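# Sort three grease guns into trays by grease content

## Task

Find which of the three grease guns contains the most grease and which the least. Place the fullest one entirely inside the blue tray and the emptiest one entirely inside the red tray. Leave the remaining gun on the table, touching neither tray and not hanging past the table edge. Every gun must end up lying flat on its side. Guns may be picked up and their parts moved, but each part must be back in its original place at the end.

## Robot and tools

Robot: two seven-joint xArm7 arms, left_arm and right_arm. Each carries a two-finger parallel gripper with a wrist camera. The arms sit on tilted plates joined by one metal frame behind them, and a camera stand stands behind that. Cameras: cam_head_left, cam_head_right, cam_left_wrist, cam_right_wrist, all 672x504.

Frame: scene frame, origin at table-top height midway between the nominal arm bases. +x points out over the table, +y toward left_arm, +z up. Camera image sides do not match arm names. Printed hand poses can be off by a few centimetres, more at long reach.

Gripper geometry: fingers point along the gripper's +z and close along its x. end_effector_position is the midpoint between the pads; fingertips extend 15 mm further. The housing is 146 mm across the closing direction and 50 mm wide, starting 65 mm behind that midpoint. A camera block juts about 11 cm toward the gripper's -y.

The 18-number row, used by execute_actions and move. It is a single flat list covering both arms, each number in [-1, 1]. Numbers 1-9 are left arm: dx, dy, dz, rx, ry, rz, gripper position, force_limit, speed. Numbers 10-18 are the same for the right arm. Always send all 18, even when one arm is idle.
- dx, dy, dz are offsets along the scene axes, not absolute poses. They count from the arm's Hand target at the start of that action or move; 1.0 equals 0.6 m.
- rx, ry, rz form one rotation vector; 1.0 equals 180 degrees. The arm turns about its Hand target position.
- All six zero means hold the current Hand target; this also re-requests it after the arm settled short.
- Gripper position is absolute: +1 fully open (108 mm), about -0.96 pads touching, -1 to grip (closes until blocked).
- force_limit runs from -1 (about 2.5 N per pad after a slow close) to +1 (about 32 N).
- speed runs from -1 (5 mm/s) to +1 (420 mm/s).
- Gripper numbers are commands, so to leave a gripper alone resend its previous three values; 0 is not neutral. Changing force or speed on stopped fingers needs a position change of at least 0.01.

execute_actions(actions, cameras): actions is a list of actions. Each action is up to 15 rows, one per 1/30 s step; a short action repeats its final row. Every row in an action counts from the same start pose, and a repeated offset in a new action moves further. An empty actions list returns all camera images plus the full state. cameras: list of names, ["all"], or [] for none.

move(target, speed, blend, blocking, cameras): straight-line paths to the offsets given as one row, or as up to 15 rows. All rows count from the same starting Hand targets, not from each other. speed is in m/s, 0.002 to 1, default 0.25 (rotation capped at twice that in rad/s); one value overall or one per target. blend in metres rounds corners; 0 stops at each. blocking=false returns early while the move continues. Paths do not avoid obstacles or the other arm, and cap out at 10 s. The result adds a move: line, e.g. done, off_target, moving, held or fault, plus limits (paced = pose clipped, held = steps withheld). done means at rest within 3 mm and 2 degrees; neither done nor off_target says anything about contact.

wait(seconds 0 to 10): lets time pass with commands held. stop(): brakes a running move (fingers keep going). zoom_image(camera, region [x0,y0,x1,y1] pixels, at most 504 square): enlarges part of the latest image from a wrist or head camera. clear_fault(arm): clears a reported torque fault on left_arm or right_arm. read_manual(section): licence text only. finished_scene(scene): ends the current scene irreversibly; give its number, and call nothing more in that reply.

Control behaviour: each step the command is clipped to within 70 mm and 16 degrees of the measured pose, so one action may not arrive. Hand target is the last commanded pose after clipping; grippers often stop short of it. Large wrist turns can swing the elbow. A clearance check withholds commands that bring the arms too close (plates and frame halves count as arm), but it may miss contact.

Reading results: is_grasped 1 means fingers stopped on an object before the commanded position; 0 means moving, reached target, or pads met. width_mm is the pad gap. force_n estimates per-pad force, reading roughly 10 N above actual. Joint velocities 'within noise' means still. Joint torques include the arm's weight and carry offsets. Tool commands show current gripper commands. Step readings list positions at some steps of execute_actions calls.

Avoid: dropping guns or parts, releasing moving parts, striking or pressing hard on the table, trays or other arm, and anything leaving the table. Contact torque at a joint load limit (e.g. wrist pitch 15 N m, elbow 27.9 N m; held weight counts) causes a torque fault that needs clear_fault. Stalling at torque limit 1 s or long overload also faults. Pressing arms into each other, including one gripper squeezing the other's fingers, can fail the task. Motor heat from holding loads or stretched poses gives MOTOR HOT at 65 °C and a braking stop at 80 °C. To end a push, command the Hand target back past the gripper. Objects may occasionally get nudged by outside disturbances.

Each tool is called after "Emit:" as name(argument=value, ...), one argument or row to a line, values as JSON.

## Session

Emit:
execute_actions(
  actions=[],
)

Scene clock: 0.00 s.
left_arm: end_effector_position=(+0.6317, +0.0262, +0.2259) width_mm=108.06 is_grasped=0 force_n=0.00 end_effector_quat_wxyz=(+0.183, +0.778, +0.385, +0.461) | right_arm: end_effector_position=(+0.6636, -0.4447, +0.2684) width_mm=108.05 is_grasped=0 force_n=0.00 end_effector_quat_wxyz=(-0.003, -0.401, +0.916, +0.015)
Joint positions: left_arm=[-1.211 1.411 0.683 1.967 -1.899 -0.738 2.578] | right_arm=[1.792 -0.283 -1.811 1.446 -0.706 1.15 -1.409]
Joint velocities: within noise
Joint torques (N m): no reading
Motor temperatures (°C): left_arm=[33 35 35 33 32 31 33] | right_arm=[33 39 38 28 31 33 35]
Hand target: left_arm +0.6317, +0.0262, +0.2259; +0.183, +0.778, +0.385, +0.461 | right_arm +0.6636, -0.4447, +0.2684; -0.003, -0.401, +0.916, +0.015
Tool commands: left_gripper/position=+1.0 left_gripper/force_limit=+1.0 left_gripper/speed=+1.0 right_gripper/position=+1.0 right_gripper/force_limit=+1.0 right_gripper/speed=+1.0

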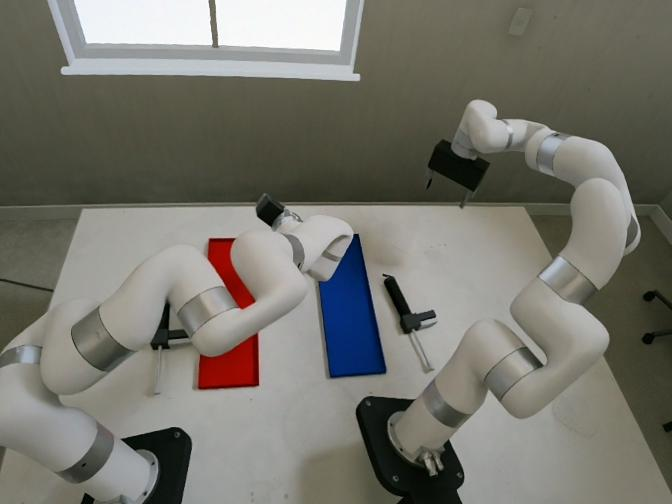

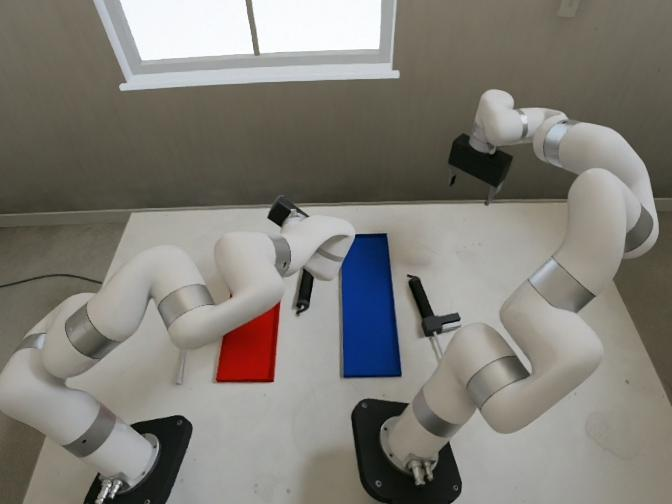

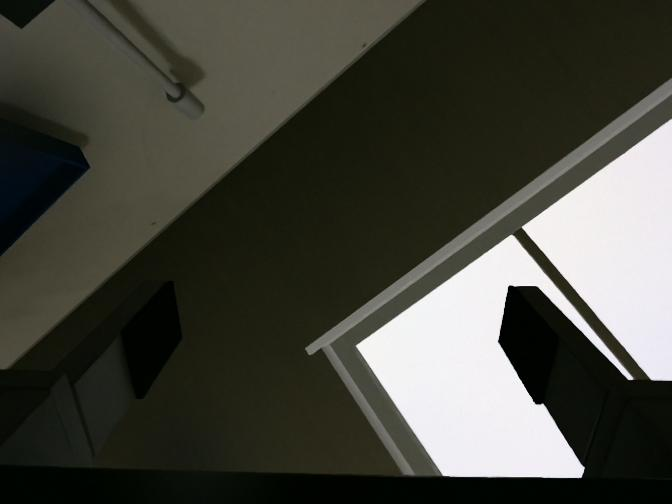

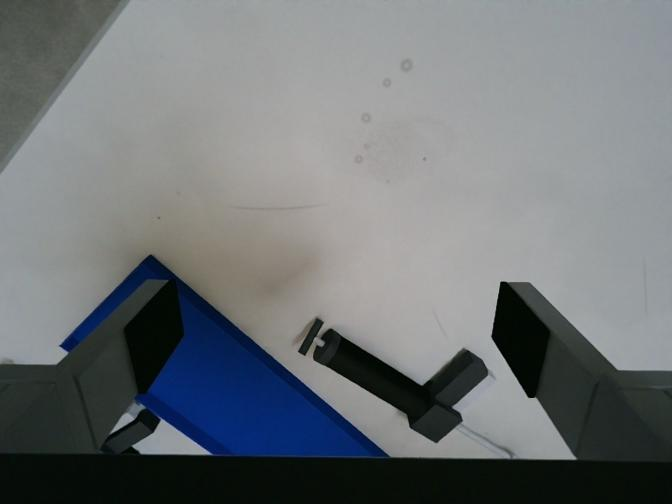

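Emit:
move(
  target=[-0.453,0.323,0.223,-0.1336,0.3084,0.188,0.1,1,0.5,-0.273,0.241,0.219,0,0,-0.263,-0.2,1,0.5],
  speed=0.7,
  cameras=["all"],
)

Scene clock: 12.87 s.
left_arm: end_effector_position=(+0.3599, +0.2200, +0.3597) width_mm=58.50 is_grasped=0 force_n=0.00 end_effector_quat_wxyz=(+0.001, +0.707, +0.707, +0.000) | right_arm: end_effector_position=(+0.4998, -0.3001, +0.3998) width_mm=42.01 is_grasped=0 force_n=0.00 end_effector_quat_wxyz=(+0.004, +0.001, +1.000, +0.015)
Joint positions: left_arm=[-1.323 0.244 0.5 1.212 -2.734 -1.148 2.874] | right_arm=[2.282 0.849 -2.365 0.887 0.255 1.187 -0.969]
Joint torques (N m): left_arm=[-13.98 -19.63 -3.14 8.85 2.49 -6.13 -1.23] | right_arm=[15.25 9.11 -6.54 20.96 1.15 -2.78 -1.5]
Hand target: left_arm +0.3599, +0.2200, +0.3597; +0.001, +0.707, +0.707, +0.000 | right_arm +0.4998, -0.3001, +0.3998; +0.004, +0.001, +1.000, +0.015
Off the commanded pose: left_arm 0.000 m, 0 deg | right_arm 0.000 m, 0 deg.
move: done; limits=paced

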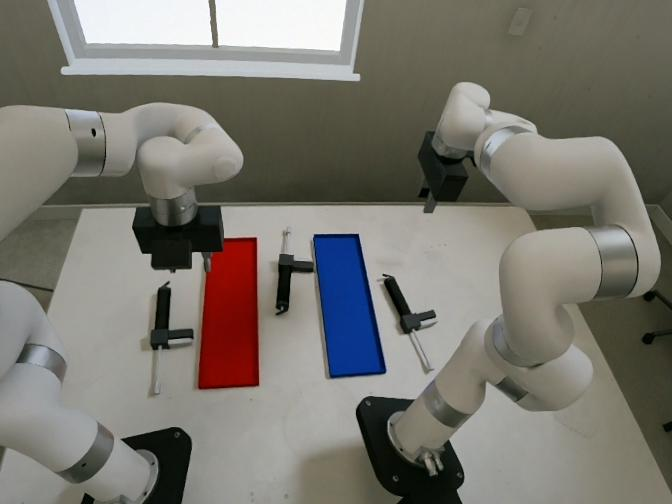

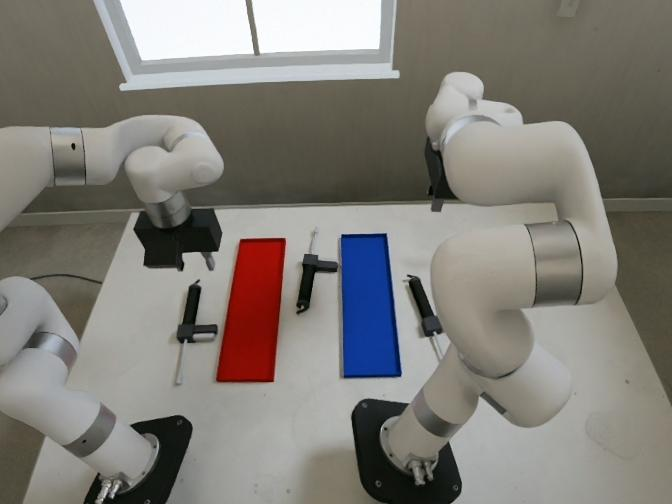

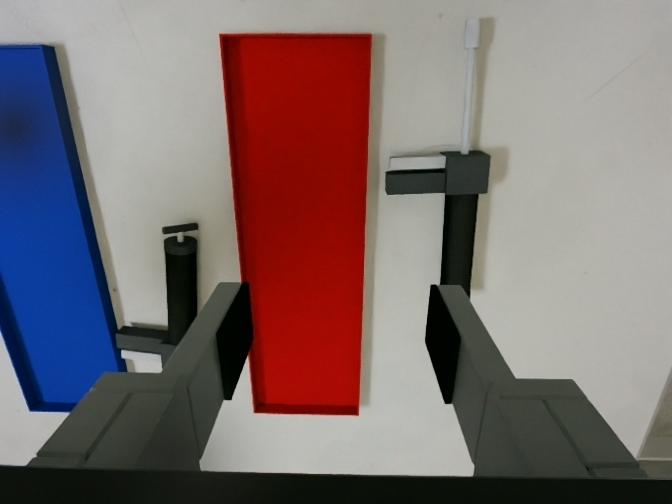

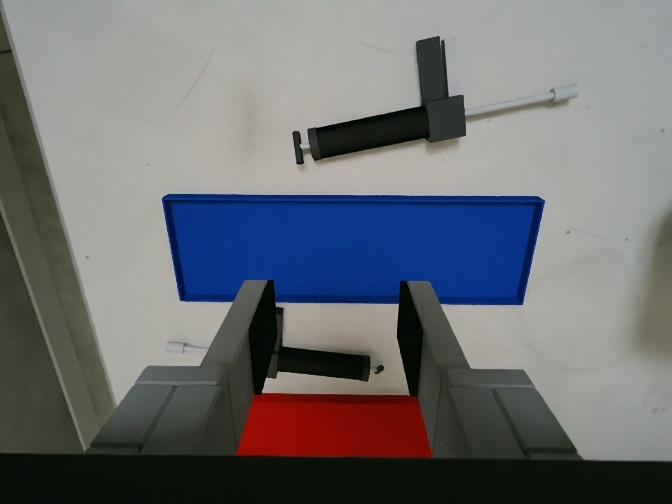

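Emit:
move(
  target=[
    [0.1,0.247,-0.45,0,0,0.0165,0.1,1,0.5,0,0,0,0,0,0,-0.2,1,0.5],
    [0.1,0.247,-0.564,0,0,0.0165,0.1,1,0.5,0,0,0,0,0,0,-0.2,1,0.5],
    [0.1,0.247,-0.564,0,0,0.0165,-1,1,0.2,0,0,0,0,0,0,-0.2,1,0.5],
    [0.1,0.247,-0.25,0,0,0.0165,-1,1,0.2,0,0,0,0,0,0,-0.2,1,0.5],
    [0.2333,-0.2,-0.1,0,0,-0.5,-1,1,0.2,0.005,0.35,-0.066,0,0,0,-0.2,1,0.5],
  ],
  speed=[0.5,0.15,0.1,0.4,0.4],
  blend=[0.03,0,0,0.04,0],
  cameras=["cam_left_wrist","cam_right_wrist","cam_head_right"],
)

Emit:
zoom_image(
  camera="cam_head_right",
  region=[160, 170, 380, 300],
)

Scene clock: 34.23 s.
left_arm: end_effector_position=(+0.4999, +0.1000, +0.2997) width_mm=35.39 is_grasped=1 force_n=30.65 end_effector_quat_wxyz=(+0.000, +1.000, +0.000, +0.000) | right_arm: end_effector_position=(+0.5028, -0.0901, +0.3602) width_mm=42.01 is_grasped=0 force_n=0.00 end_effector_quat_wxyz=(+0.004, +0.001, +1.000, +0.015)
Joint positions: left_arm=[-0.777 0.978 0.06 2.266 -2.69 -1.385 4.622] | right_arm=[2.152 0.828 -1.8 1.009 0.393 1.091 -0.575]
Joint torques (N m): left_arm=[-10.17 -35.94 -9.96 12.82 -3.11 -6.94 1.44] | right_arm=[4.23 2.51 -4.31 28.23 0.45 -2.63 1.15]
Hand target: left_arm +0.4999, +0.1000, +0.2997; +0.000, +1.000, +0.000, -0.001 | right_arm +0.5028, -0.0901, +0.3602; +0.004, +0.001, +1.000, +0.015
Off the commanded pose: left_arm 0.000 m, 0 deg | right_arm 0.000 m, 0 deg.
move: done; limits=paced
Images, in order (width x height): cam_head_right 672x504, cam_left_wrist 672x504, cam_right_wrist 672x504.

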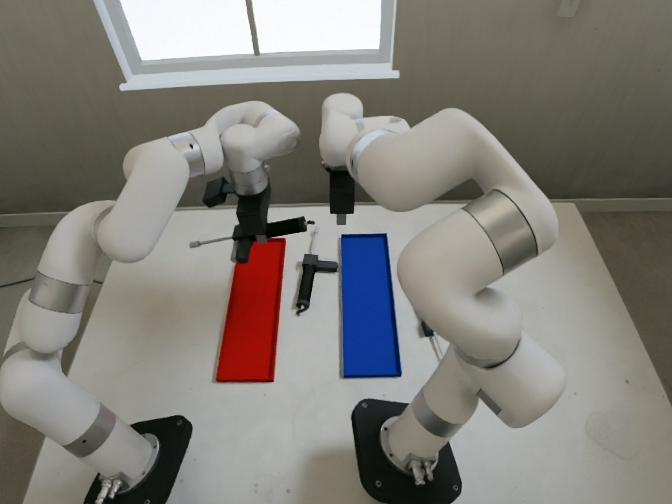

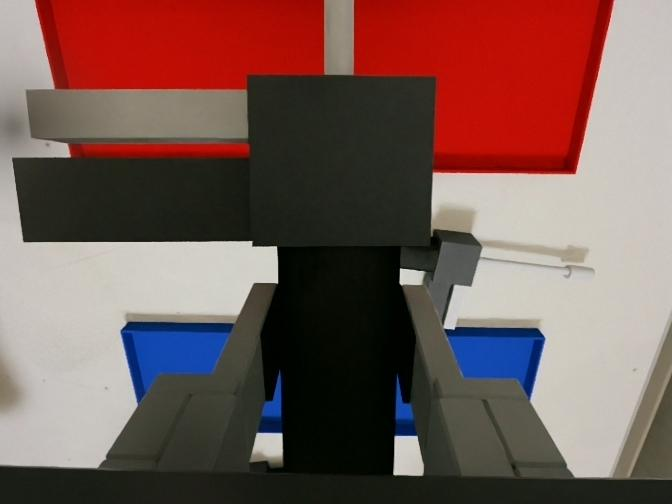

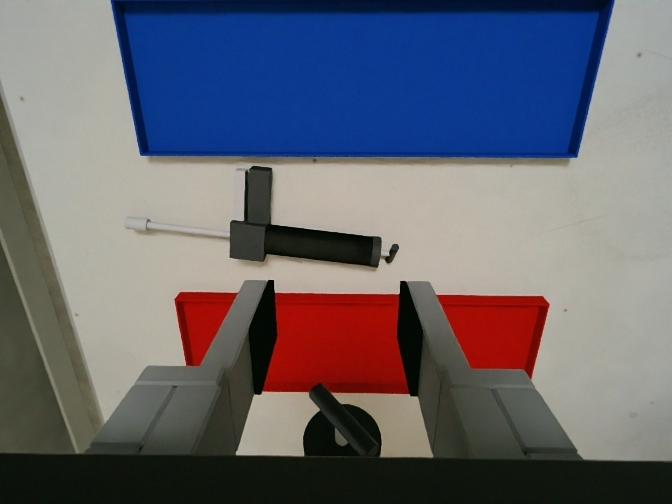

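Scaled by 2.291 from the camera's 672x504 image, which has a finer 960x720 frame.

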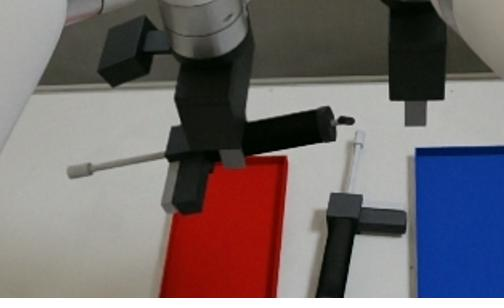

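Emit:
move(
  target=[0,0,0,0.056,0,0,-1,1,0.2,0,0,0,0.056,0,0,-0.2,1,0.5],
  cameras=["cam_right_wrist","cam_head_right"],
)

Emit:
zoom_image(
  camera="cam_head_right",
  region=[160, 170, 380, 300],
)

Scene clock: 41.97 s.
left_arm: end_effector_position=(+0.4992, +0.1006, +0.2995) width_mm=35.39 is_grasped=1 force_n=30.72 end_effector_quat_wxyz=(-0.079, +0.997, +0.000, +0.010) | right_arm: end_effector_position=(+0.5028, -0.0901, +0.3602) width_mm=42.01 is_grasped=0 force_n=0.00 end_effector_quat_wxyz=(+0.004, +0.001, +0.995, +0.103)
Joint positions: left_arm=[-0.794 1.259 0.067 2.707 -2.591 -1.644 4.672] | right_arm=[2.238 0.735 -1.896 0.929 0.481 1.005 -0.664]
Joint torques (N m): left_arm=[-10.91 -38.14 -6.32 12.16 3.3 -7.52 0.45] | right_arm=[18.61 -1.65 -6.95 20.48 1.4 -2.71 -1.54]
Hand target: left_arm +0.4999, +0.1000, +0.2997; -0.087, +0.996, +0.001, +0.000 | right_arm +0.5028, -0.0901, +0.3602; +0.004, +0.001, +0.995, +0.103
Off the commanded pose: left_arm 0.001 m, 2 deg | right_arm 0.000 m, 0 deg.
elbow stopped short (left arm): the move would have taken joint 4 (elbow) straighter than the controller allows.
move: done
Images, in order (width x height): cam_head_right 672x504, cam_right_wrist 672x504.

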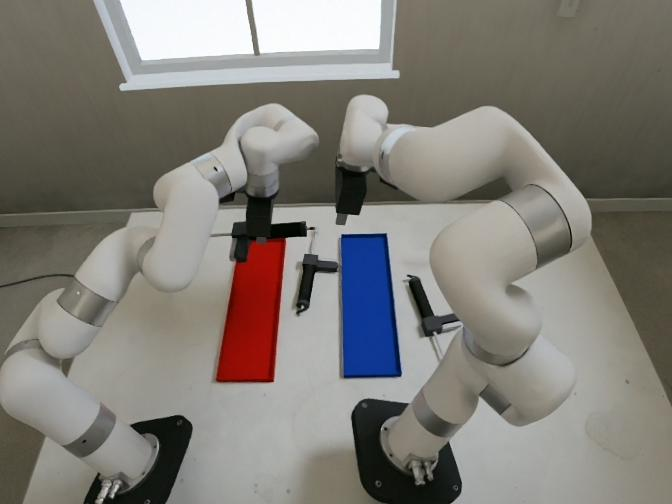

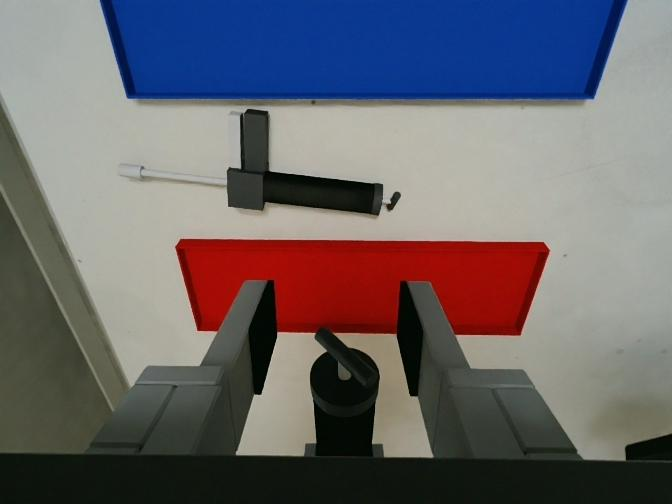

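Scaled by 2.291 from the camera's 672x504 image, which has a finer 960x720 frame.

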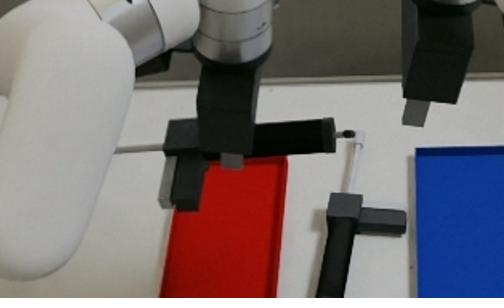

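Emit:
move(
  target=[
    [0,0,0,0,0,0,-1,1,0.2,-0.007,0.107,0,0,0,0,-0.2,1,0.5],
    [0,0,0,0,0,0,-1,1,0.2,-0.007,0.107,-0.1,0,0,0,-0.2,1,0.5],
    [0,0,0,0,0,0,-1,1,0.2,-0.007,0.107,-0.1,0,0,0,-1,0.6,-0.2],
    [0,0,0,0,0,0,-1,1,0.2,-0.007,0.09,-0.1,0,0,0,-1,0.6,-0.2],
  ],
  speed=[0.3,0.2,0.1,0.1],
  blend=[0.01,0,0,0],
  cameras=["cam_right_wrist"],
)

Emit:
move(
  target=[0,0,0,0,0,0,-1,1,0.2,0,-0.0167,0,0,0,0,-1,0.6,-0.2],
  speed=0.1,
  cameras=["cam_right_wrist"],
)

Scene clock: 48.87 s.
left_arm: end_effector_position=(+0.4992, +0.1006, +0.2995) width_mm=35.39 is_grasped=1 force_n=30.72 end_effector_quat_wxyz=(-0.079, +0.997, +0.000, +0.010) | right_arm: end_effector_position=(+0.5011, -0.0747, +0.3606) width_mm=42.00 is_grasped=0 force_n=0.00 end_effector_quat_wxyz=(+0.004, +0.000, +0.995, +0.104)
Joint positions: left_arm=[-0.794 1.259 0.067 2.707 -2.591 -1.644 4.672] | right_arm=[2.225 0.734 -1.854 0.946 0.487 1 -0.635]
Joint torques (N m): left_arm=[-10.53 -37.73 -6.3 11.73 3.22 -7.19 -1.36] | right_arm=[18.64 -2.13 -7.07 20.62 -1.26 -0.56 -1.65]
Hand target: left_arm +0.4992, +0.1006, +0.2995; -0.079, +0.997, +0.000, +0.010 (not the last commanded pose) | right_arm +0.5010, -0.0747, +0.3606; +0.004, +0.000, +0.995, +0.104 (not the last commanded pose)
Tool commands: left_gripper/position=-1.0 left_gripper/force_limit=+1.0 left_gripper/speed=+0.2 right_gripper/position=-0.2 right_gripper/force_limit=+1.0 right_gripper/speed=+0.5
Off the commanded pose: left_arm 0.001 m, 2 deg | right_arm 0.072 m, 0 deg.
elbow stopped short (left arm): the move would have taken joint 4 (elbow) straighter than the controller allows.
move: held (right_arm; a check stopped the path); path passed 0 of 4 targets; target 3's new numbers were not sent; limits=held
pose unreachable (right arm): on one or more control steps of this call, first in action 0 (counted from 0), this arm could not follow its commanded pose, so it was not sent that pose on those steps. It may still have moved: this result reports where it is.
cause: moving toward the commanded pose would bring a part of the arm too close to another arm (this arm's gripper and a part of the left arm just beyond its joint 6 (wrist pitch), along the way the arms are being sent, or toward where that arm still pushes).
Images, in order (width x height): cam_right_wrist 672x504.

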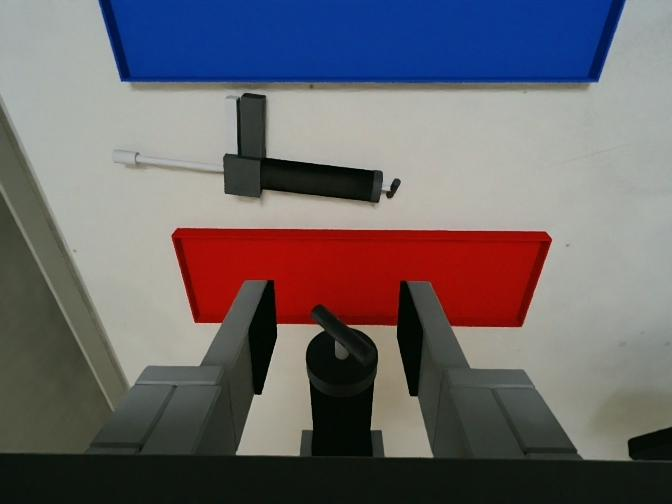

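Scene clock: 49.63 s.
left_arm: end_effector_position=(+0.4992, +0.1006, +0.2995) width_mm=35.39 is_grasped=1 force_n=30.72 end_effector_quat_wxyz=(-0.079, +0.997, +0.000, +0.010) | right_arm: end_effector_position=(+0.5010, -0.0847, +0.3606) width_mm=0.00 is_grasped=0 force_n=41.35 end_effector_quat_wxyz=(+0.004, +0.000, +0.995, +0.104)
Joint positions: left_arm=[-0.794 1.259 0.067 2.707 -2.591 -1.644 4.672] | right_arm=[2.241 0.734 -1.886 0.931 0.483 1.003 -0.653]
Joint torques (N m): left_arm=[-10.95 -37.92 -6.21 11.57 2.97 -7.1 -1.21] | right_arm=[18.68 4.73 -6.64 20.59 -1.37 -0.46 -1.61]
Hand target: left_arm +0.4992, +0.1006, +0.2995; -0.079, +0.997, +0.000, +0.010 | right_arm +0.5010, -0.0847, +0.3606; +0.004, +0.000, +0.995, +0.104
Off the commanded pose: left_arm 0.000 m, 0 deg | right_arm 0.000 m, 0 deg.
elbow stopped short (left arm): the move would have taken joint 4 (elbow) straighter than the controller allows.
move: done
Images, in order (width x height): cam_right_wrist 672x504.

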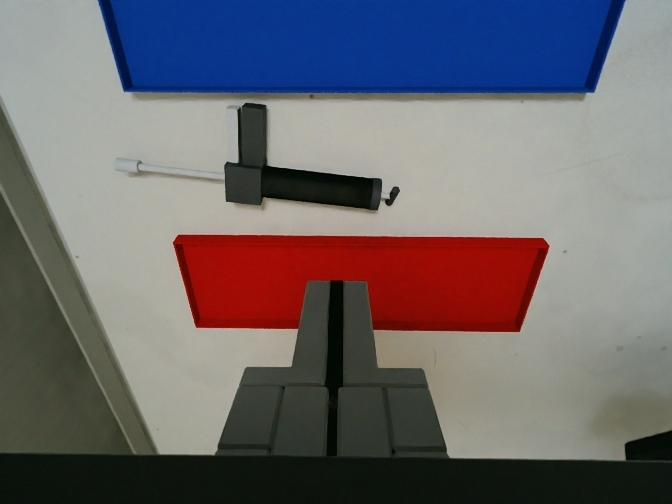

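Emit:
move(
  target=[
    [0,0,0,0,0,0,-1,1,0.2,-0.003,-0.03,0,0.088,0,0,-0.2,1,0.5],
    [0,0,0,0,0,0,-1,1,0.2,-0.003,-0.01,-0.094,0.088,0,0,-0.2,1,0.5],
    [0,0,0,0,0,0,-1,1,0.2,-0.003,0.0962,-0.094,0.088,0,0,-0.2,1,0.5],
    [0,0,0,0,0,0,-1,1,0.2,-0.003,0.0962,-0.094,0.088,0,0,-1,0.6,-0.2],
  ],
  speed=[0.3,0.25,0.15,0.1],
  blend=[0.01,0,0,0],
  cameras=["cam_right_wrist","cam_head_right"],
)

Scene clock: 70.53 s.
left_arm: end_effector_position=(+0.4992, +0.1006, +0.2995) width_mm=35.37 is_grasped=1 force_n=31.57 end_effector_quat_wxyz=(-0.079, +0.997, +0.000, +0.010) | right_arm: end_effector_position=(+0.4993, -0.0270, +0.3042) width_mm=8.14 is_grasped=1 force_n=37.43 end_effector_quat_wxyz=(+0.004, +0.001, +0.971, +0.240)
Joint positions: left_arm=[-0.794 1.259 0.067 2.707 -2.591 -1.644 4.672] | right_arm=[2.147 0.44 -1.681 0.811 0.629 0.636 -0.758]
Joint torques (N m): left_arm=[-10.54 -39.9 -5.26 10.79 3.24 -6.2 -1.45] | right_arm=[7.19 -0.83 3.53 25.15 -1.5 -1.34 1.13]
Hand target: left_arm +0.4992, +0.1006, +0.2995; -0.079, +0.997, +0.000, +0.010 | right_arm +0.4992, -0.0270, +0.3042; +0.004, +0.001, +0.971, +0.240
Off the commanded pose: left_arm 0.000 m, 0 deg | right_arm 0.000 m, 0 deg.
elbow stopped short (left arm): the move would have taken joint 4 (elbow) straighter than the controller allows.
move: done
Images, in order (width x height): cam_head_right 672x504, cam_right_wrist 672x504.

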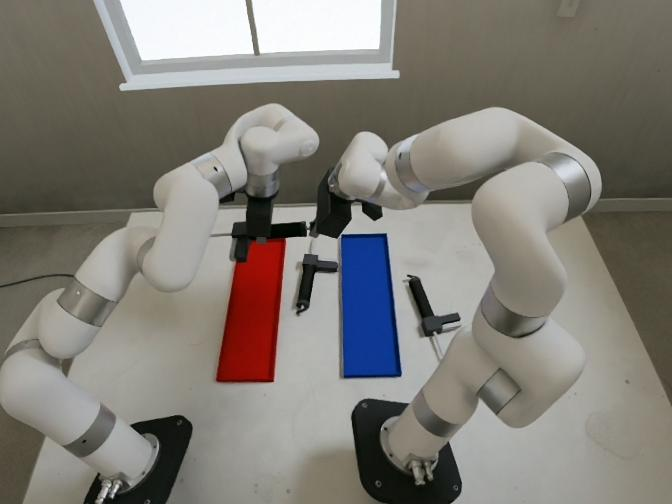

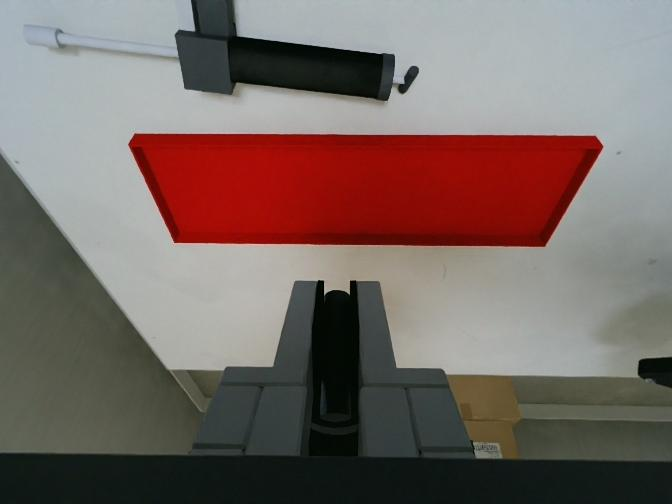

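Good grip. Pull in steps.

Emit:
move(
  target=[0,0,0,0,0,0,-1,1,0.2,0,-0.02,0,0,0,0,-1,0.6,-0.2],
  speed=0.1,
)

Emit:
move(
  target=[0,0,0,0,0,0,-1,1,0.2,0,-0.02,0,0,0,0,-1,0.6,-0.2],
  speed=0.1,
)

Emit:
move(
  target=[0,0,0,0,0,0,-1,1,0.2,0,-0.02,0,0,0,0,-1,0.6,-0.2],
  speed=0.1,
  cameras=["cam_right_wrist"],
)

Emit:
move(
  target=[0,0,0,0,0,0,-1,1,0.2,0,-0.02,0,0,0,0,-1,0.6,-0.2],
  speed=0.1,
  cameras=["cam_right_wrist"],
)

Scene clock: 76.03 s.
left_arm: end_effector_position=(+0.4992, +0.1006, +0.2995) width_mm=35.37 is_grasped=1 force_n=31.53 end_effector_quat_wxyz=(-0.079, +0.997, +0.000, +0.010) | right_arm: end_effector_position=(+0.4992, -0.0390, +0.3042) width_mm=8.14 is_grasped=1 force_n=37.49 end_effector_quat_wxyz=(+0.004, +0.001, +0.971, +0.240)
Joint positions: left_arm=[-0.794 1.259 0.067 2.707 -2.591 -1.644 4.672] | right_arm=[2.189 0.443 -1.744 0.795 0.63 0.648 -0.782]
Joint torques (N m): left_arm=[-10.77 -46.65 -4.05 10.89 3.07 -4.06 -1.32] | right_arm=[18.94 6.42 -1.36 16.96 1.14 0.35 -1.57]
Hand target: left_arm +0.4992, +0.1006, +0.2995; -0.079, +0.997, +0.000, +0.010 | right_arm +0.4992, -0.0390, +0.3042; +0.004, +0.001, +0.971, +0.240
Off the commanded pose: left_arm 0.000 m, 0 deg | right_arm 0.000 m, 0 deg.
move: done

Scene clock: 76.83 s.
left_arm: end_effector_position=(+0.4992, +0.1006, +0.2995) width_mm=35.37 is_grasped=1 force_n=31.50 end_effector_quat_wxyz=(-0.079, +0.997, +0.000, +0.010) | right_arm: end_effector_position=(+0.4992, -0.0510, +0.3042) width_mm=8.14 is_grasped=1 force_n=37.55 end_effector_quat_wxyz=(+0.004, +0.001, +0.971, +0.240)
Joint positions: left_arm=[-0.794 1.259 0.067 2.707 -2.591 -1.644 4.672] | right_arm=[2.226 0.45 -1.805 0.779 0.635 0.663 -0.809]
Joint torques (N m): left_arm=[-10.27 -46.38 -4.26 10.79 2.97 -3.88 -1.43] | right_arm=[18.37 7.23 -1.42 16.43 1.03 0.26 -1.6]
Hand target: left_arm +0.4992, +0.1006, +0.2995; -0.079, +0.997, +0.000, +0.010 | right_arm +0.4992, -0.0510, +0.3042; +0.004, +0.001, +0.971, +0.240
Off the commanded pose: left_arm 0.000 m, 0 deg | right_arm 0.000 m, 0 deg.
move: done

Scene clock: 77.63 s.
left_arm: end_effector_position=(+0.4992, +0.1006, +0.2995) width_mm=35.37 is_grasped=1 force_n=31.48 end_effector_quat_wxyz=(-0.079, +0.997, +0.000, +0.010) | right_arm: end_effector_position=(+0.4992, -0.0630, +0.3042) width_mm=8.14 is_grasped=1 force_n=37.61 end_effector_quat_wxyz=(+0.004, +0.001, +0.971, +0.240)
Joint positions: left_arm=[-0.794 1.259 0.067 2.707 -2.591 -1.644 4.672] | right_arm=[2.258 0.46 -1.861 0.766 0.642 0.679 -0.838]
Joint torques (N m): left_arm=[-10.67 -46.55 -4.63 10.81 2.97 -3.21 -1.36] | right_arm=[17.54 7.71 -1.86 16.07 0.97 0.4 -1.51]
Hand target: left_arm +0.4992, +0.1006, +0.2995; -0.079, +0.997, +0.000, +0.010 | right_arm +0.4992, -0.0630, +0.3042; +0.004, +0.001, +0.971, +0.240
Off the commanded pose: left_arm 0.000 m, 0 deg | right_arm 0.000 m, 0 deg.
move: done
Images, in order (width x height): cam_right_wrist 672x504.

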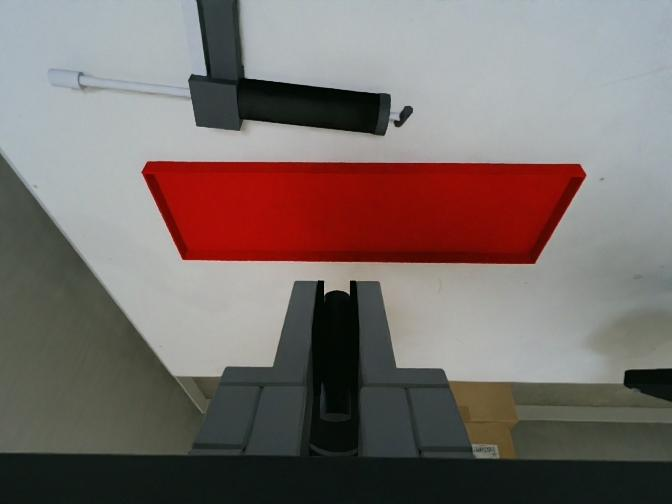

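Scene clock: 78.43 s.
left_arm: end_effector_position=(+0.4992, +0.1006, +0.2995) width_mm=35.37 is_grasped=1 force_n=31.46 end_effector_quat_wxyz=(-0.079, +0.997, +0.000, +0.010) | right_arm: end_effector_position=(+0.4992, -0.0750, +0.3042) width_mm=8.14 is_grasped=1 force_n=37.66 end_effector_quat_wxyz=(+0.004, +0.001, +0.971, +0.240)
Joint positions: left_arm=[-0.794 1.259 0.067 2.707 -2.591 -1.644 4.672] | right_arm=[2.285 0.472 -1.914 0.753 0.648 0.696 -0.866]
Joint torques (N m): left_arm=[-10.29 -46.16 -4.6 10.67 3.24 -3.01 -1.25] | right_arm=[17.14 8.33 -1.95 15.87 0.91 0.35 -1.57]
Hand target: left_arm +0.4992, +0.1006, +0.2995; -0.079, +0.997, +0.000, +0.010 | right_arm +0.4992, -0.0750, +0.3042; +0.004, +0.001, +0.971, +0.240
Off the commanded pose: left_arm 0.000 m, 0 deg | right_arm 0.000 m, 0 deg.
move: done
Images, in order (width x height): cam_right_wrist 672x504.

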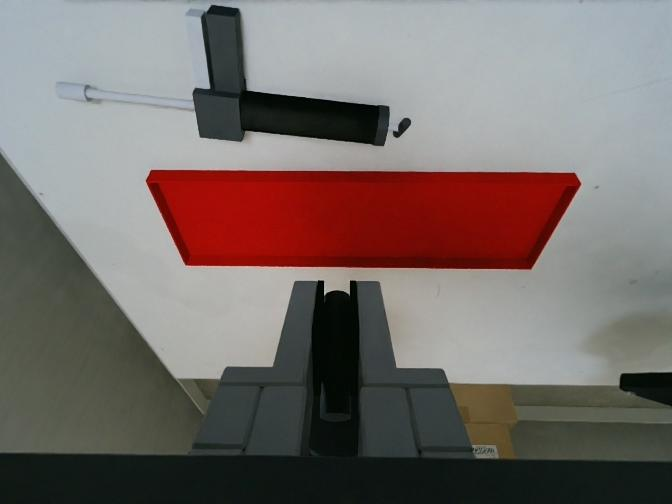

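Emit:
move(
  target=[0,0,0,0,0,0,-1,1,0.2,0,-0.02,0,0,0,0,-1,0.6,-0.2],
  speed=0.1,
)

Emit:
move(
  target=[0,0,0,0,0,0,-1,1,0.2,0,-0.02,0,0,0,0,-1,0.6,-0.2],
  speed=0.1,
  cameras=["cam_right_wrist"],
)

Emit:
move(
  target=[0,0,0,0,0,0,-1,1,0.2,0,-0.02,0,0,0,0,-1,0.6,-0.2],
  speed=0.1,
  cameras=["cam_right_wrist","cam_left_wrist"],
)

Scene clock: 88.27 s.
left_arm: end_effector_position=(+0.4993, +0.1004, +0.2994) width_mm=35.37 is_grasped=1 force_n=31.39 end_effector_quat_wxyz=(-0.078, +0.997, +0.000, +0.011) | right_arm: end_effector_position=(+0.4992, -0.0870, +0.3042) width_mm=8.14 is_grasped=1 force_n=37.49 end_effector_quat_wxyz=(+0.004, +0.001, +0.971, +0.240)
Joint positions: left_arm=[-0.794 1.259 0.067 2.706 -2.591 -1.643 4.672] | right_arm=[2.307 0.484 -1.964 0.742 0.654 0.714 -0.896]
Joint torques (N m): left_arm=[-10.59 -52.99 5.39 9.35 6.32 -13.6 -1.59] | right_arm=[6.76 10.53 -10.54 13.09 -0.39 -1.13 -1.46]
Hand target: left_arm +0.4992, +0.1006, +0.2995; -0.079, +0.997, +0.000, +0.010 | right_arm +0.4992, -0.0870, +0.3042; +0.004, +0.001, +0.971, +0.240
Off the commanded pose: left_arm 0.000 m, 0 deg | right_arm 0.000 m, 0 deg.
move: done

Scene clock: 89.07 s.
left_arm: end_effector_position=(+0.4992, +0.1006, +0.2995) width_mm=35.37 is_grasped=1 force_n=31.40 end_effector_quat_wxyz=(-0.079, +0.997, +0.000, +0.010) | right_arm: end_effector_position=(+0.4992, -0.0990, +0.3042) width_mm=8.14 is_grasped=1 force_n=37.52 end_effector_quat_wxyz=(+0.004, +0.001, +0.971, +0.240)
Joint positions: left_arm=[-0.794 1.259 0.067 2.706 -2.591 -1.644 4.672] | right_arm=[2.325 0.497 -2.01 0.732 0.659 0.732 -0.924]
Joint torques (N m): left_arm=[-10.34 -53.18 7.75 9.75 8.31 -13.66 -1.56] | right_arm=[5.6 11.09 -11.47 12.91 -0.64 -1.22 -1.57]
Hand target: left_arm +0.4992, +0.1006, +0.2995; -0.079, +0.997, +0.000, +0.010 | right_arm +0.4992, -0.0990, +0.3042; +0.004, +0.001, +0.971, +0.240
Off the commanded pose: left_arm 0.000 m, 0 deg | right_arm 0.000 m, 0 deg.
move: done
Images, in order (width x height): cam_right_wrist 672x504.

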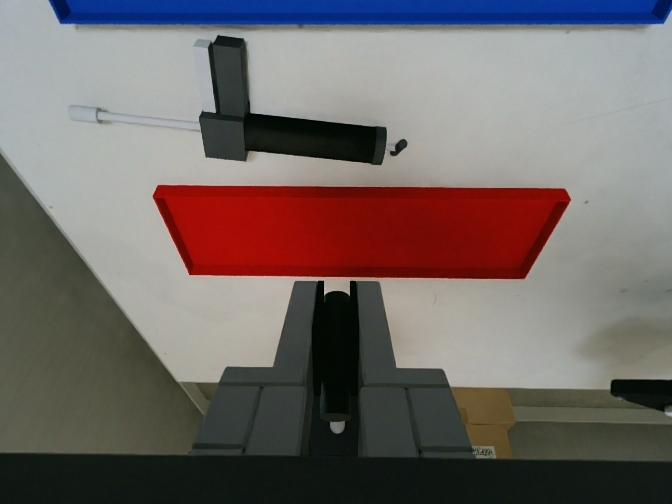

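Scene clock: 89.87 s.
left_arm: end_effector_position=(+0.4992, +0.1006, +0.2995) width_mm=35.37 is_grasped=1 force_n=31.39 end_effector_quat_wxyz=(-0.079, +0.997, +0.000, +0.010) | right_arm: end_effector_position=(+0.4992, -0.1110, +0.3042) width_mm=8.14 is_grasped=1 force_n=37.49 end_effector_quat_wxyz=(+0.004, +0.001, +0.971, +0.240)
Joint positions: left_arm=[-0.794 1.259 0.067 2.706 -2.591 -1.644 4.672] | right_arm=[2.34 0.509 -2.053 0.723 0.662 0.751 -0.953]
Joint torques (N m): left_arm=[-11.07 -52.56 6.67 10.97 8.82 -13.29 -1.42] | right_arm=[4.27 11.8 -12.5 12.89 -0.84 -1.44 -1.58]
Hand target: left_arm +0.4992, +0.1006, +0.2995; -0.079, +0.997, +0.000, +0.010 | right_arm +0.4992, -0.1110, +0.3042; +0.004, +0.001, +0.971, +0.240
Off the commanded pose: left_arm 0.000 m, 0 deg | right_arm 0.000 m, 0 deg.
move: done
Images, in order (width x height): cam_left_wrist 672x504, cam_right_wrist 672x504.

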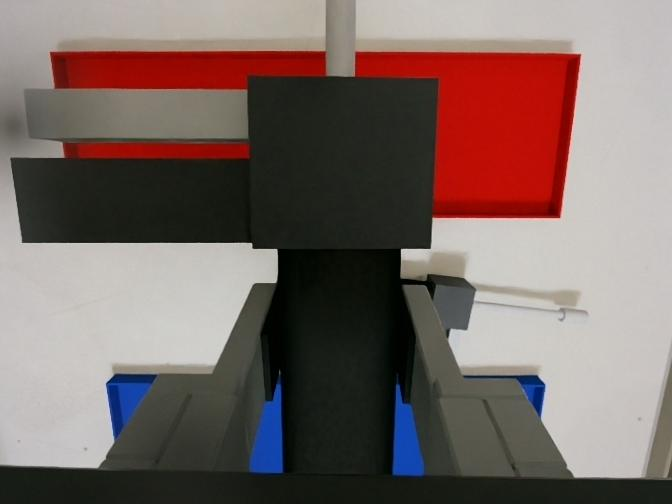

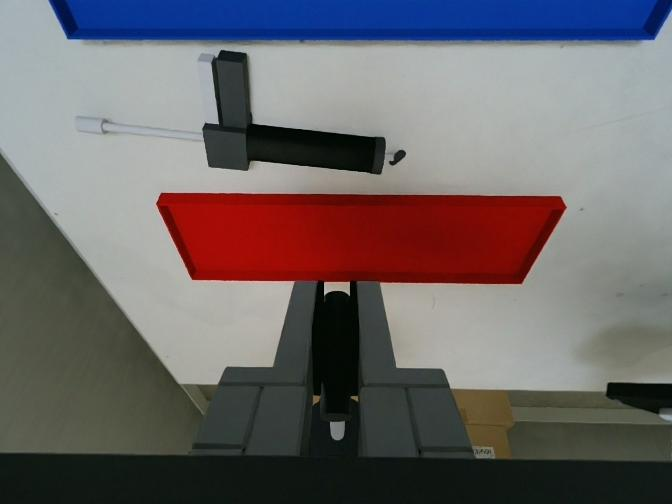

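Emit:
move(
  target=[
    [0,0,0,0,0,0,-1,1,0.2,0,0.1415,0,0,0,0,-1,0.6,-0.2],
    [0,0,0,0,0,0,-1,1,0.2,0,0.1415,0,0,0,0,-0.2,0.6,0.4],
    [0,0,0,0,0,0,-1,1,0.2,0,0.06,0.05,0,0,0,-0.2,0.6,0.4],
    [-0.132,0.457,-0.3,0,0,0.5,-1,1,0.2,0,-0.05,0.09,0,0,0,-0.2,0.6,0.4],
  ],
  speed=[0.12,0.1,0.25,0.45],
  blend=[0,0,0.03,0],
  cameras=["cam_left_wrist"],
)

Scene clock: 113.27 s.
left_arm: end_effector_position=(+0.4200, +0.3748, +0.1195) width_mm=35.36 is_grasped=1 force_n=31.73 end_effector_quat_wxyz=(-0.063, +0.705, +0.705, -0.048) | right_arm: end_effector_position=(+0.4992, -0.1410, +0.3582) width_mm=41.99 is_grasped=0 force_n=0.00 end_effector_quat_wxyz=(+0.004, +0.001, +0.971, +0.240)
Joint positions: left_arm=[-0.603 0.53 0.524 1.216 -2.854 -0.71 3.503] | right_arm=[2.445 0.631 -2.248 0.776 0.631 0.958 -0.95]
Joint torques (N m): left_arm=[-5.29 -32.46 -0.71 6.44 -3.46 -1.69 -1.37] | right_arm=[16.26 10.37 -3.21 29.13 -1.15 -0.08 -1.54]
Hand target: left_arm +0.4200, +0.3748, +0.1195; -0.063, +0.705, +0.705, -0.048 | right_arm +0.4992, -0.1410, +0.3582; +0.004, +0.001, +0.971, +0.240
Off the commanded pose: left_arm 0.000 m, 0 deg | right_arm 0.000 m, 0 deg.
move: done; blend cut to 0.0287 m at target 3
Images, in order (width x height): cam_left_wrist 672x504.

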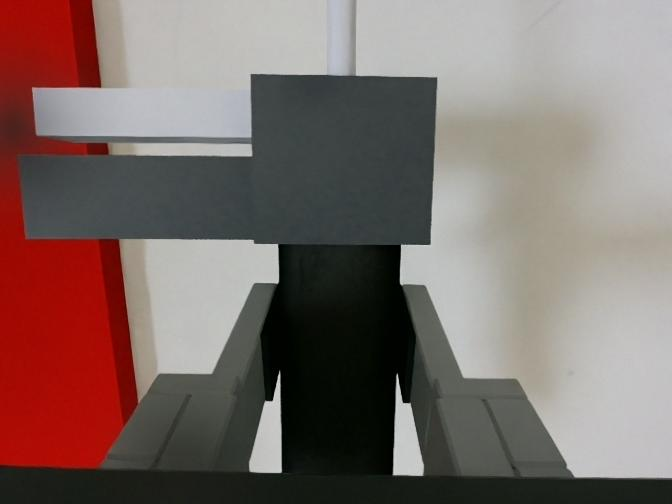

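Emit:
move(
  target=[
    [0,0.034,-0.1,0,0,0,-1,1,0.2,0,-0.18,0.03,0,0,0,-0.2,0.6,0.4],
    [0,0.034,-0.16,0,0,0,-1,1,0.2,0,-0.18,0.03,0,0,0,-0.2,0.6,0.4],
    [0,0.034,-0.16,0,0,0,0,1,-0.2,0,-0.18,0.03,0,0,0,-0.2,0.6,0.4],
    [0,0.034,0.1,0,-0.05,0,0,1,-0.2,0,-0.18,0.03,0,0,0,-0.2,0.6,0.4],
    [0.1,-0.25,0.15,0.0379,-0.0407,0.477,0.1,1,-0.2,0,-0.18,0.03,0,0,0,-0.2,0.6,0.4],
    [0.233,-0.582,-0.02,0.0759,-0.005,0.955,0.1,1,-0.2,0,-0.18,0.03,0,0,0,-0.2,0.6,0.4],
  ],
  speed=[0.3,0.1,0.1,0.3,0.6,0.6],
  blend=[0.02,0,0,0.03,0.03,0],
  cameras=["cam_left_wrist","cam_head_left","cam_right_wrist"],
)

Scene clock: 132.57 s.
left_arm: end_effector_position=(+0.5591, +0.0263, +0.1076) width_mm=58.50 is_grasped=0 force_n=0.00 end_effector_quat_wxyz=(+0.011, -0.655, +0.745, -0.123) | right_arm: end_effector_position=(+0.4992, -0.2490, +0.3762) width_mm=41.99 is_grasped=0 force_n=0.00 end_effector_quat_wxyz=(+0.004, +0.001, +0.971, +0.240)
Joint positions: left_arm=[-0.765 1.553 1.018 2.707 -3.747 -1.048 0.397] | right_arm=[2.42 0.688 -2.52 0.812 0.555 1.15 -1.139]
Joint torques (N m): left_arm=[-20.59 -36.94 5.95 12.02 -3.49 -5.05 1.5] | right_arm=[-1 12.02 -2.95 29.14 -0.37 -0.18 -1.47]
Hand target: left_arm +0.5598, +0.0256, +0.1075; -0.008, -0.659, +0.752, -0.006 | right_arm +0.4992, -0.2490, +0.3762; +0.004, +0.001, +0.971, +0.240
Off the commanded pose: left_arm 0.001 m, 14 deg | right_arm 0.000 m, 0 deg.
elbow stopped short (left arm): the move would have taken joint 4 (elbow) straighter than the controller allows.
move: off_target (left_arm); blend cut to 0.018 m at target 1, 0 m at target 5
Images, in order (width x height): cam_head_left 672x504, cam_left_wrist 672x504, cam_right_wrist 672x504.

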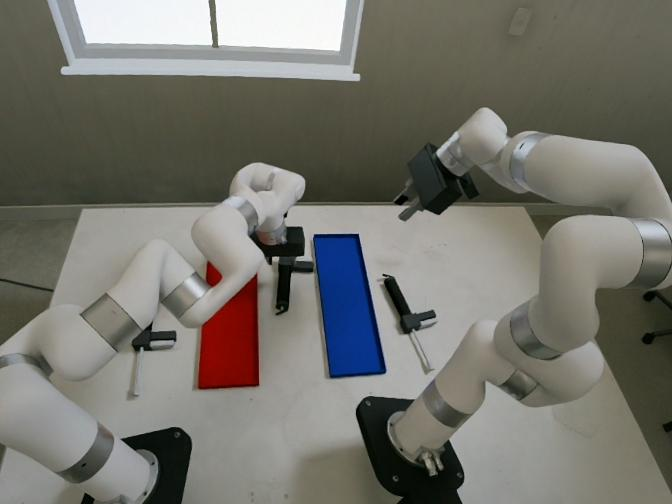

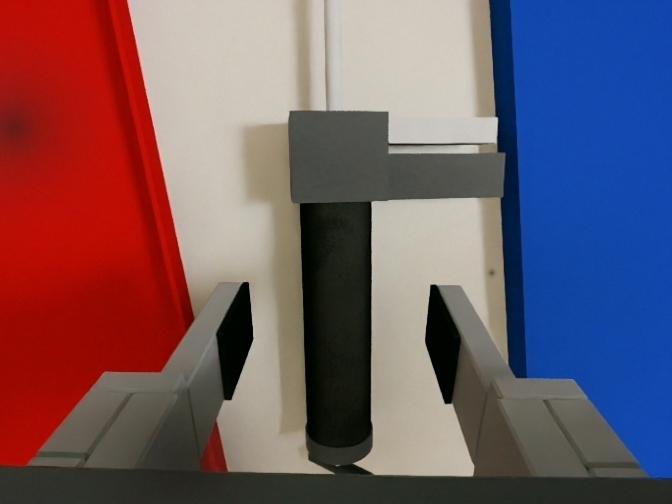

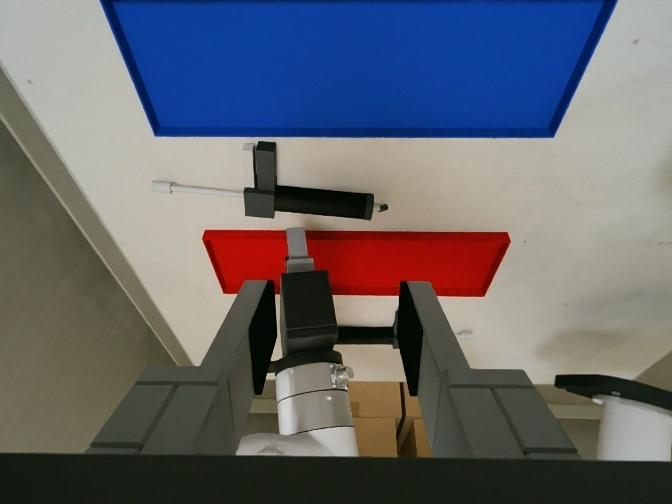

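Emit:
move(
  target=[
    [-0.05,0.05,0.2,0,0,0,-0.2,1,0.5,0,0,0,0,0,0,0.1,0.6,0.4],
    [-0.183,0.33,0.42,0,0,0.542,-0.2,1,0.5,0,0.05,0,-0.1267,-0.1109,0.448,0.1,0.6,0.4],
    [-0.183,0.33,0.42,0,0,0.542,-0.2,1,0.5,0.101,0.4575,-0.44,-0.1267,-0.1109,0.448,0.1,0.6,0.4],
  ],
  speed=[0.4,0.5,0.4],
  cameras=["cam_right_wrist","cam_head_left","cam_left_wrist"],
)

Scene clock: 157.80 s.
left_arm: end_effector_position=(+0.4500, +0.2236, +0.3595) width_mm=42.00 is_grasped=0 force_n=0.00 end_effector_quat_wxyz=(+0.001, +1.000, +0.000, +0.010) | right_arm: end_effector_position=(+0.5598, +0.0255, +0.1122) width_mm=58.50 is_grasped=0 force_n=0.00 end_effector_quat_wxyz=(+0.003, -0.659, +0.753, +0.002)
Joint positions: left_arm=[-1.575 0.979 1.627 1.521 -3.717 -1.265 -0.798] | right_arm=[2.984 -0.911 -2.32 1.408 -1.333 1.157 -0.876]
Joint torques (N m): left_arm=[-15.94 -12 12.99 8.63 1.78 -3.09 0.39] | right_arm=[26.49 15.63 16.81 12.05 1.21 -0.48 -1.58]
Hand target: left_arm +0.4500, +0.2236, +0.3595; +0.001, +1.000, +0.000, +0.010 | right_arm +0.5598, +0.0255, +0.1122; +0.003, -0.659, +0.753, +0.002
Off the commanded pose: left_arm 0.000 m, 0 deg | right_arm 0.000 m, 0 deg.
elbow stopped short (left arm): the move would have taken joint 4 (elbow) straighter than the controller allows.
move: done; limits=paced
Images, in order (width x height): cam_head_left 672x504, cam_left_wrist 672x504, cam_right_wrist 672x504.

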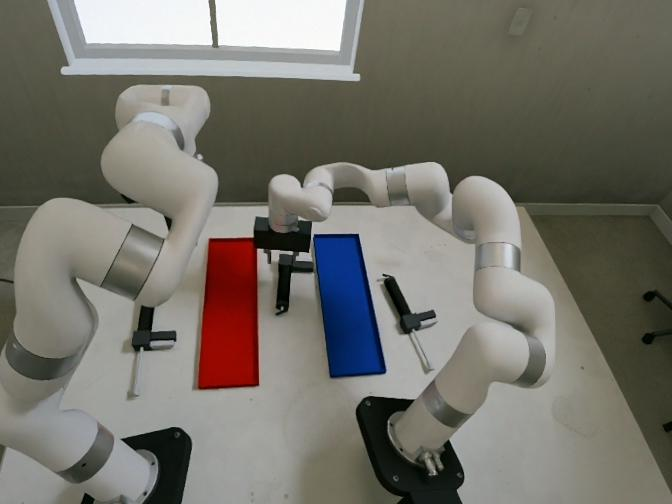

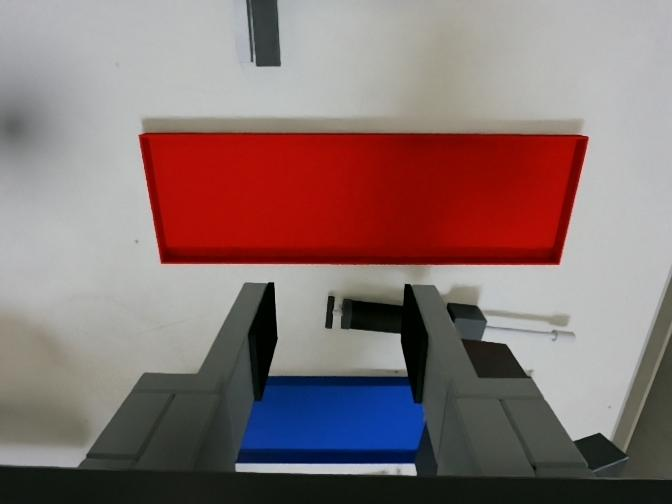

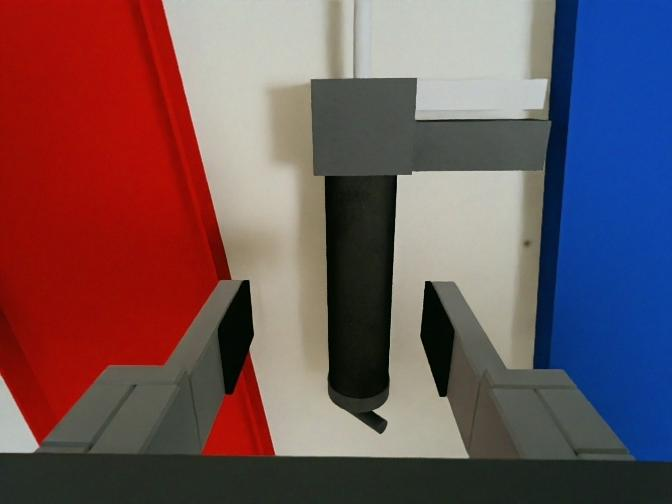

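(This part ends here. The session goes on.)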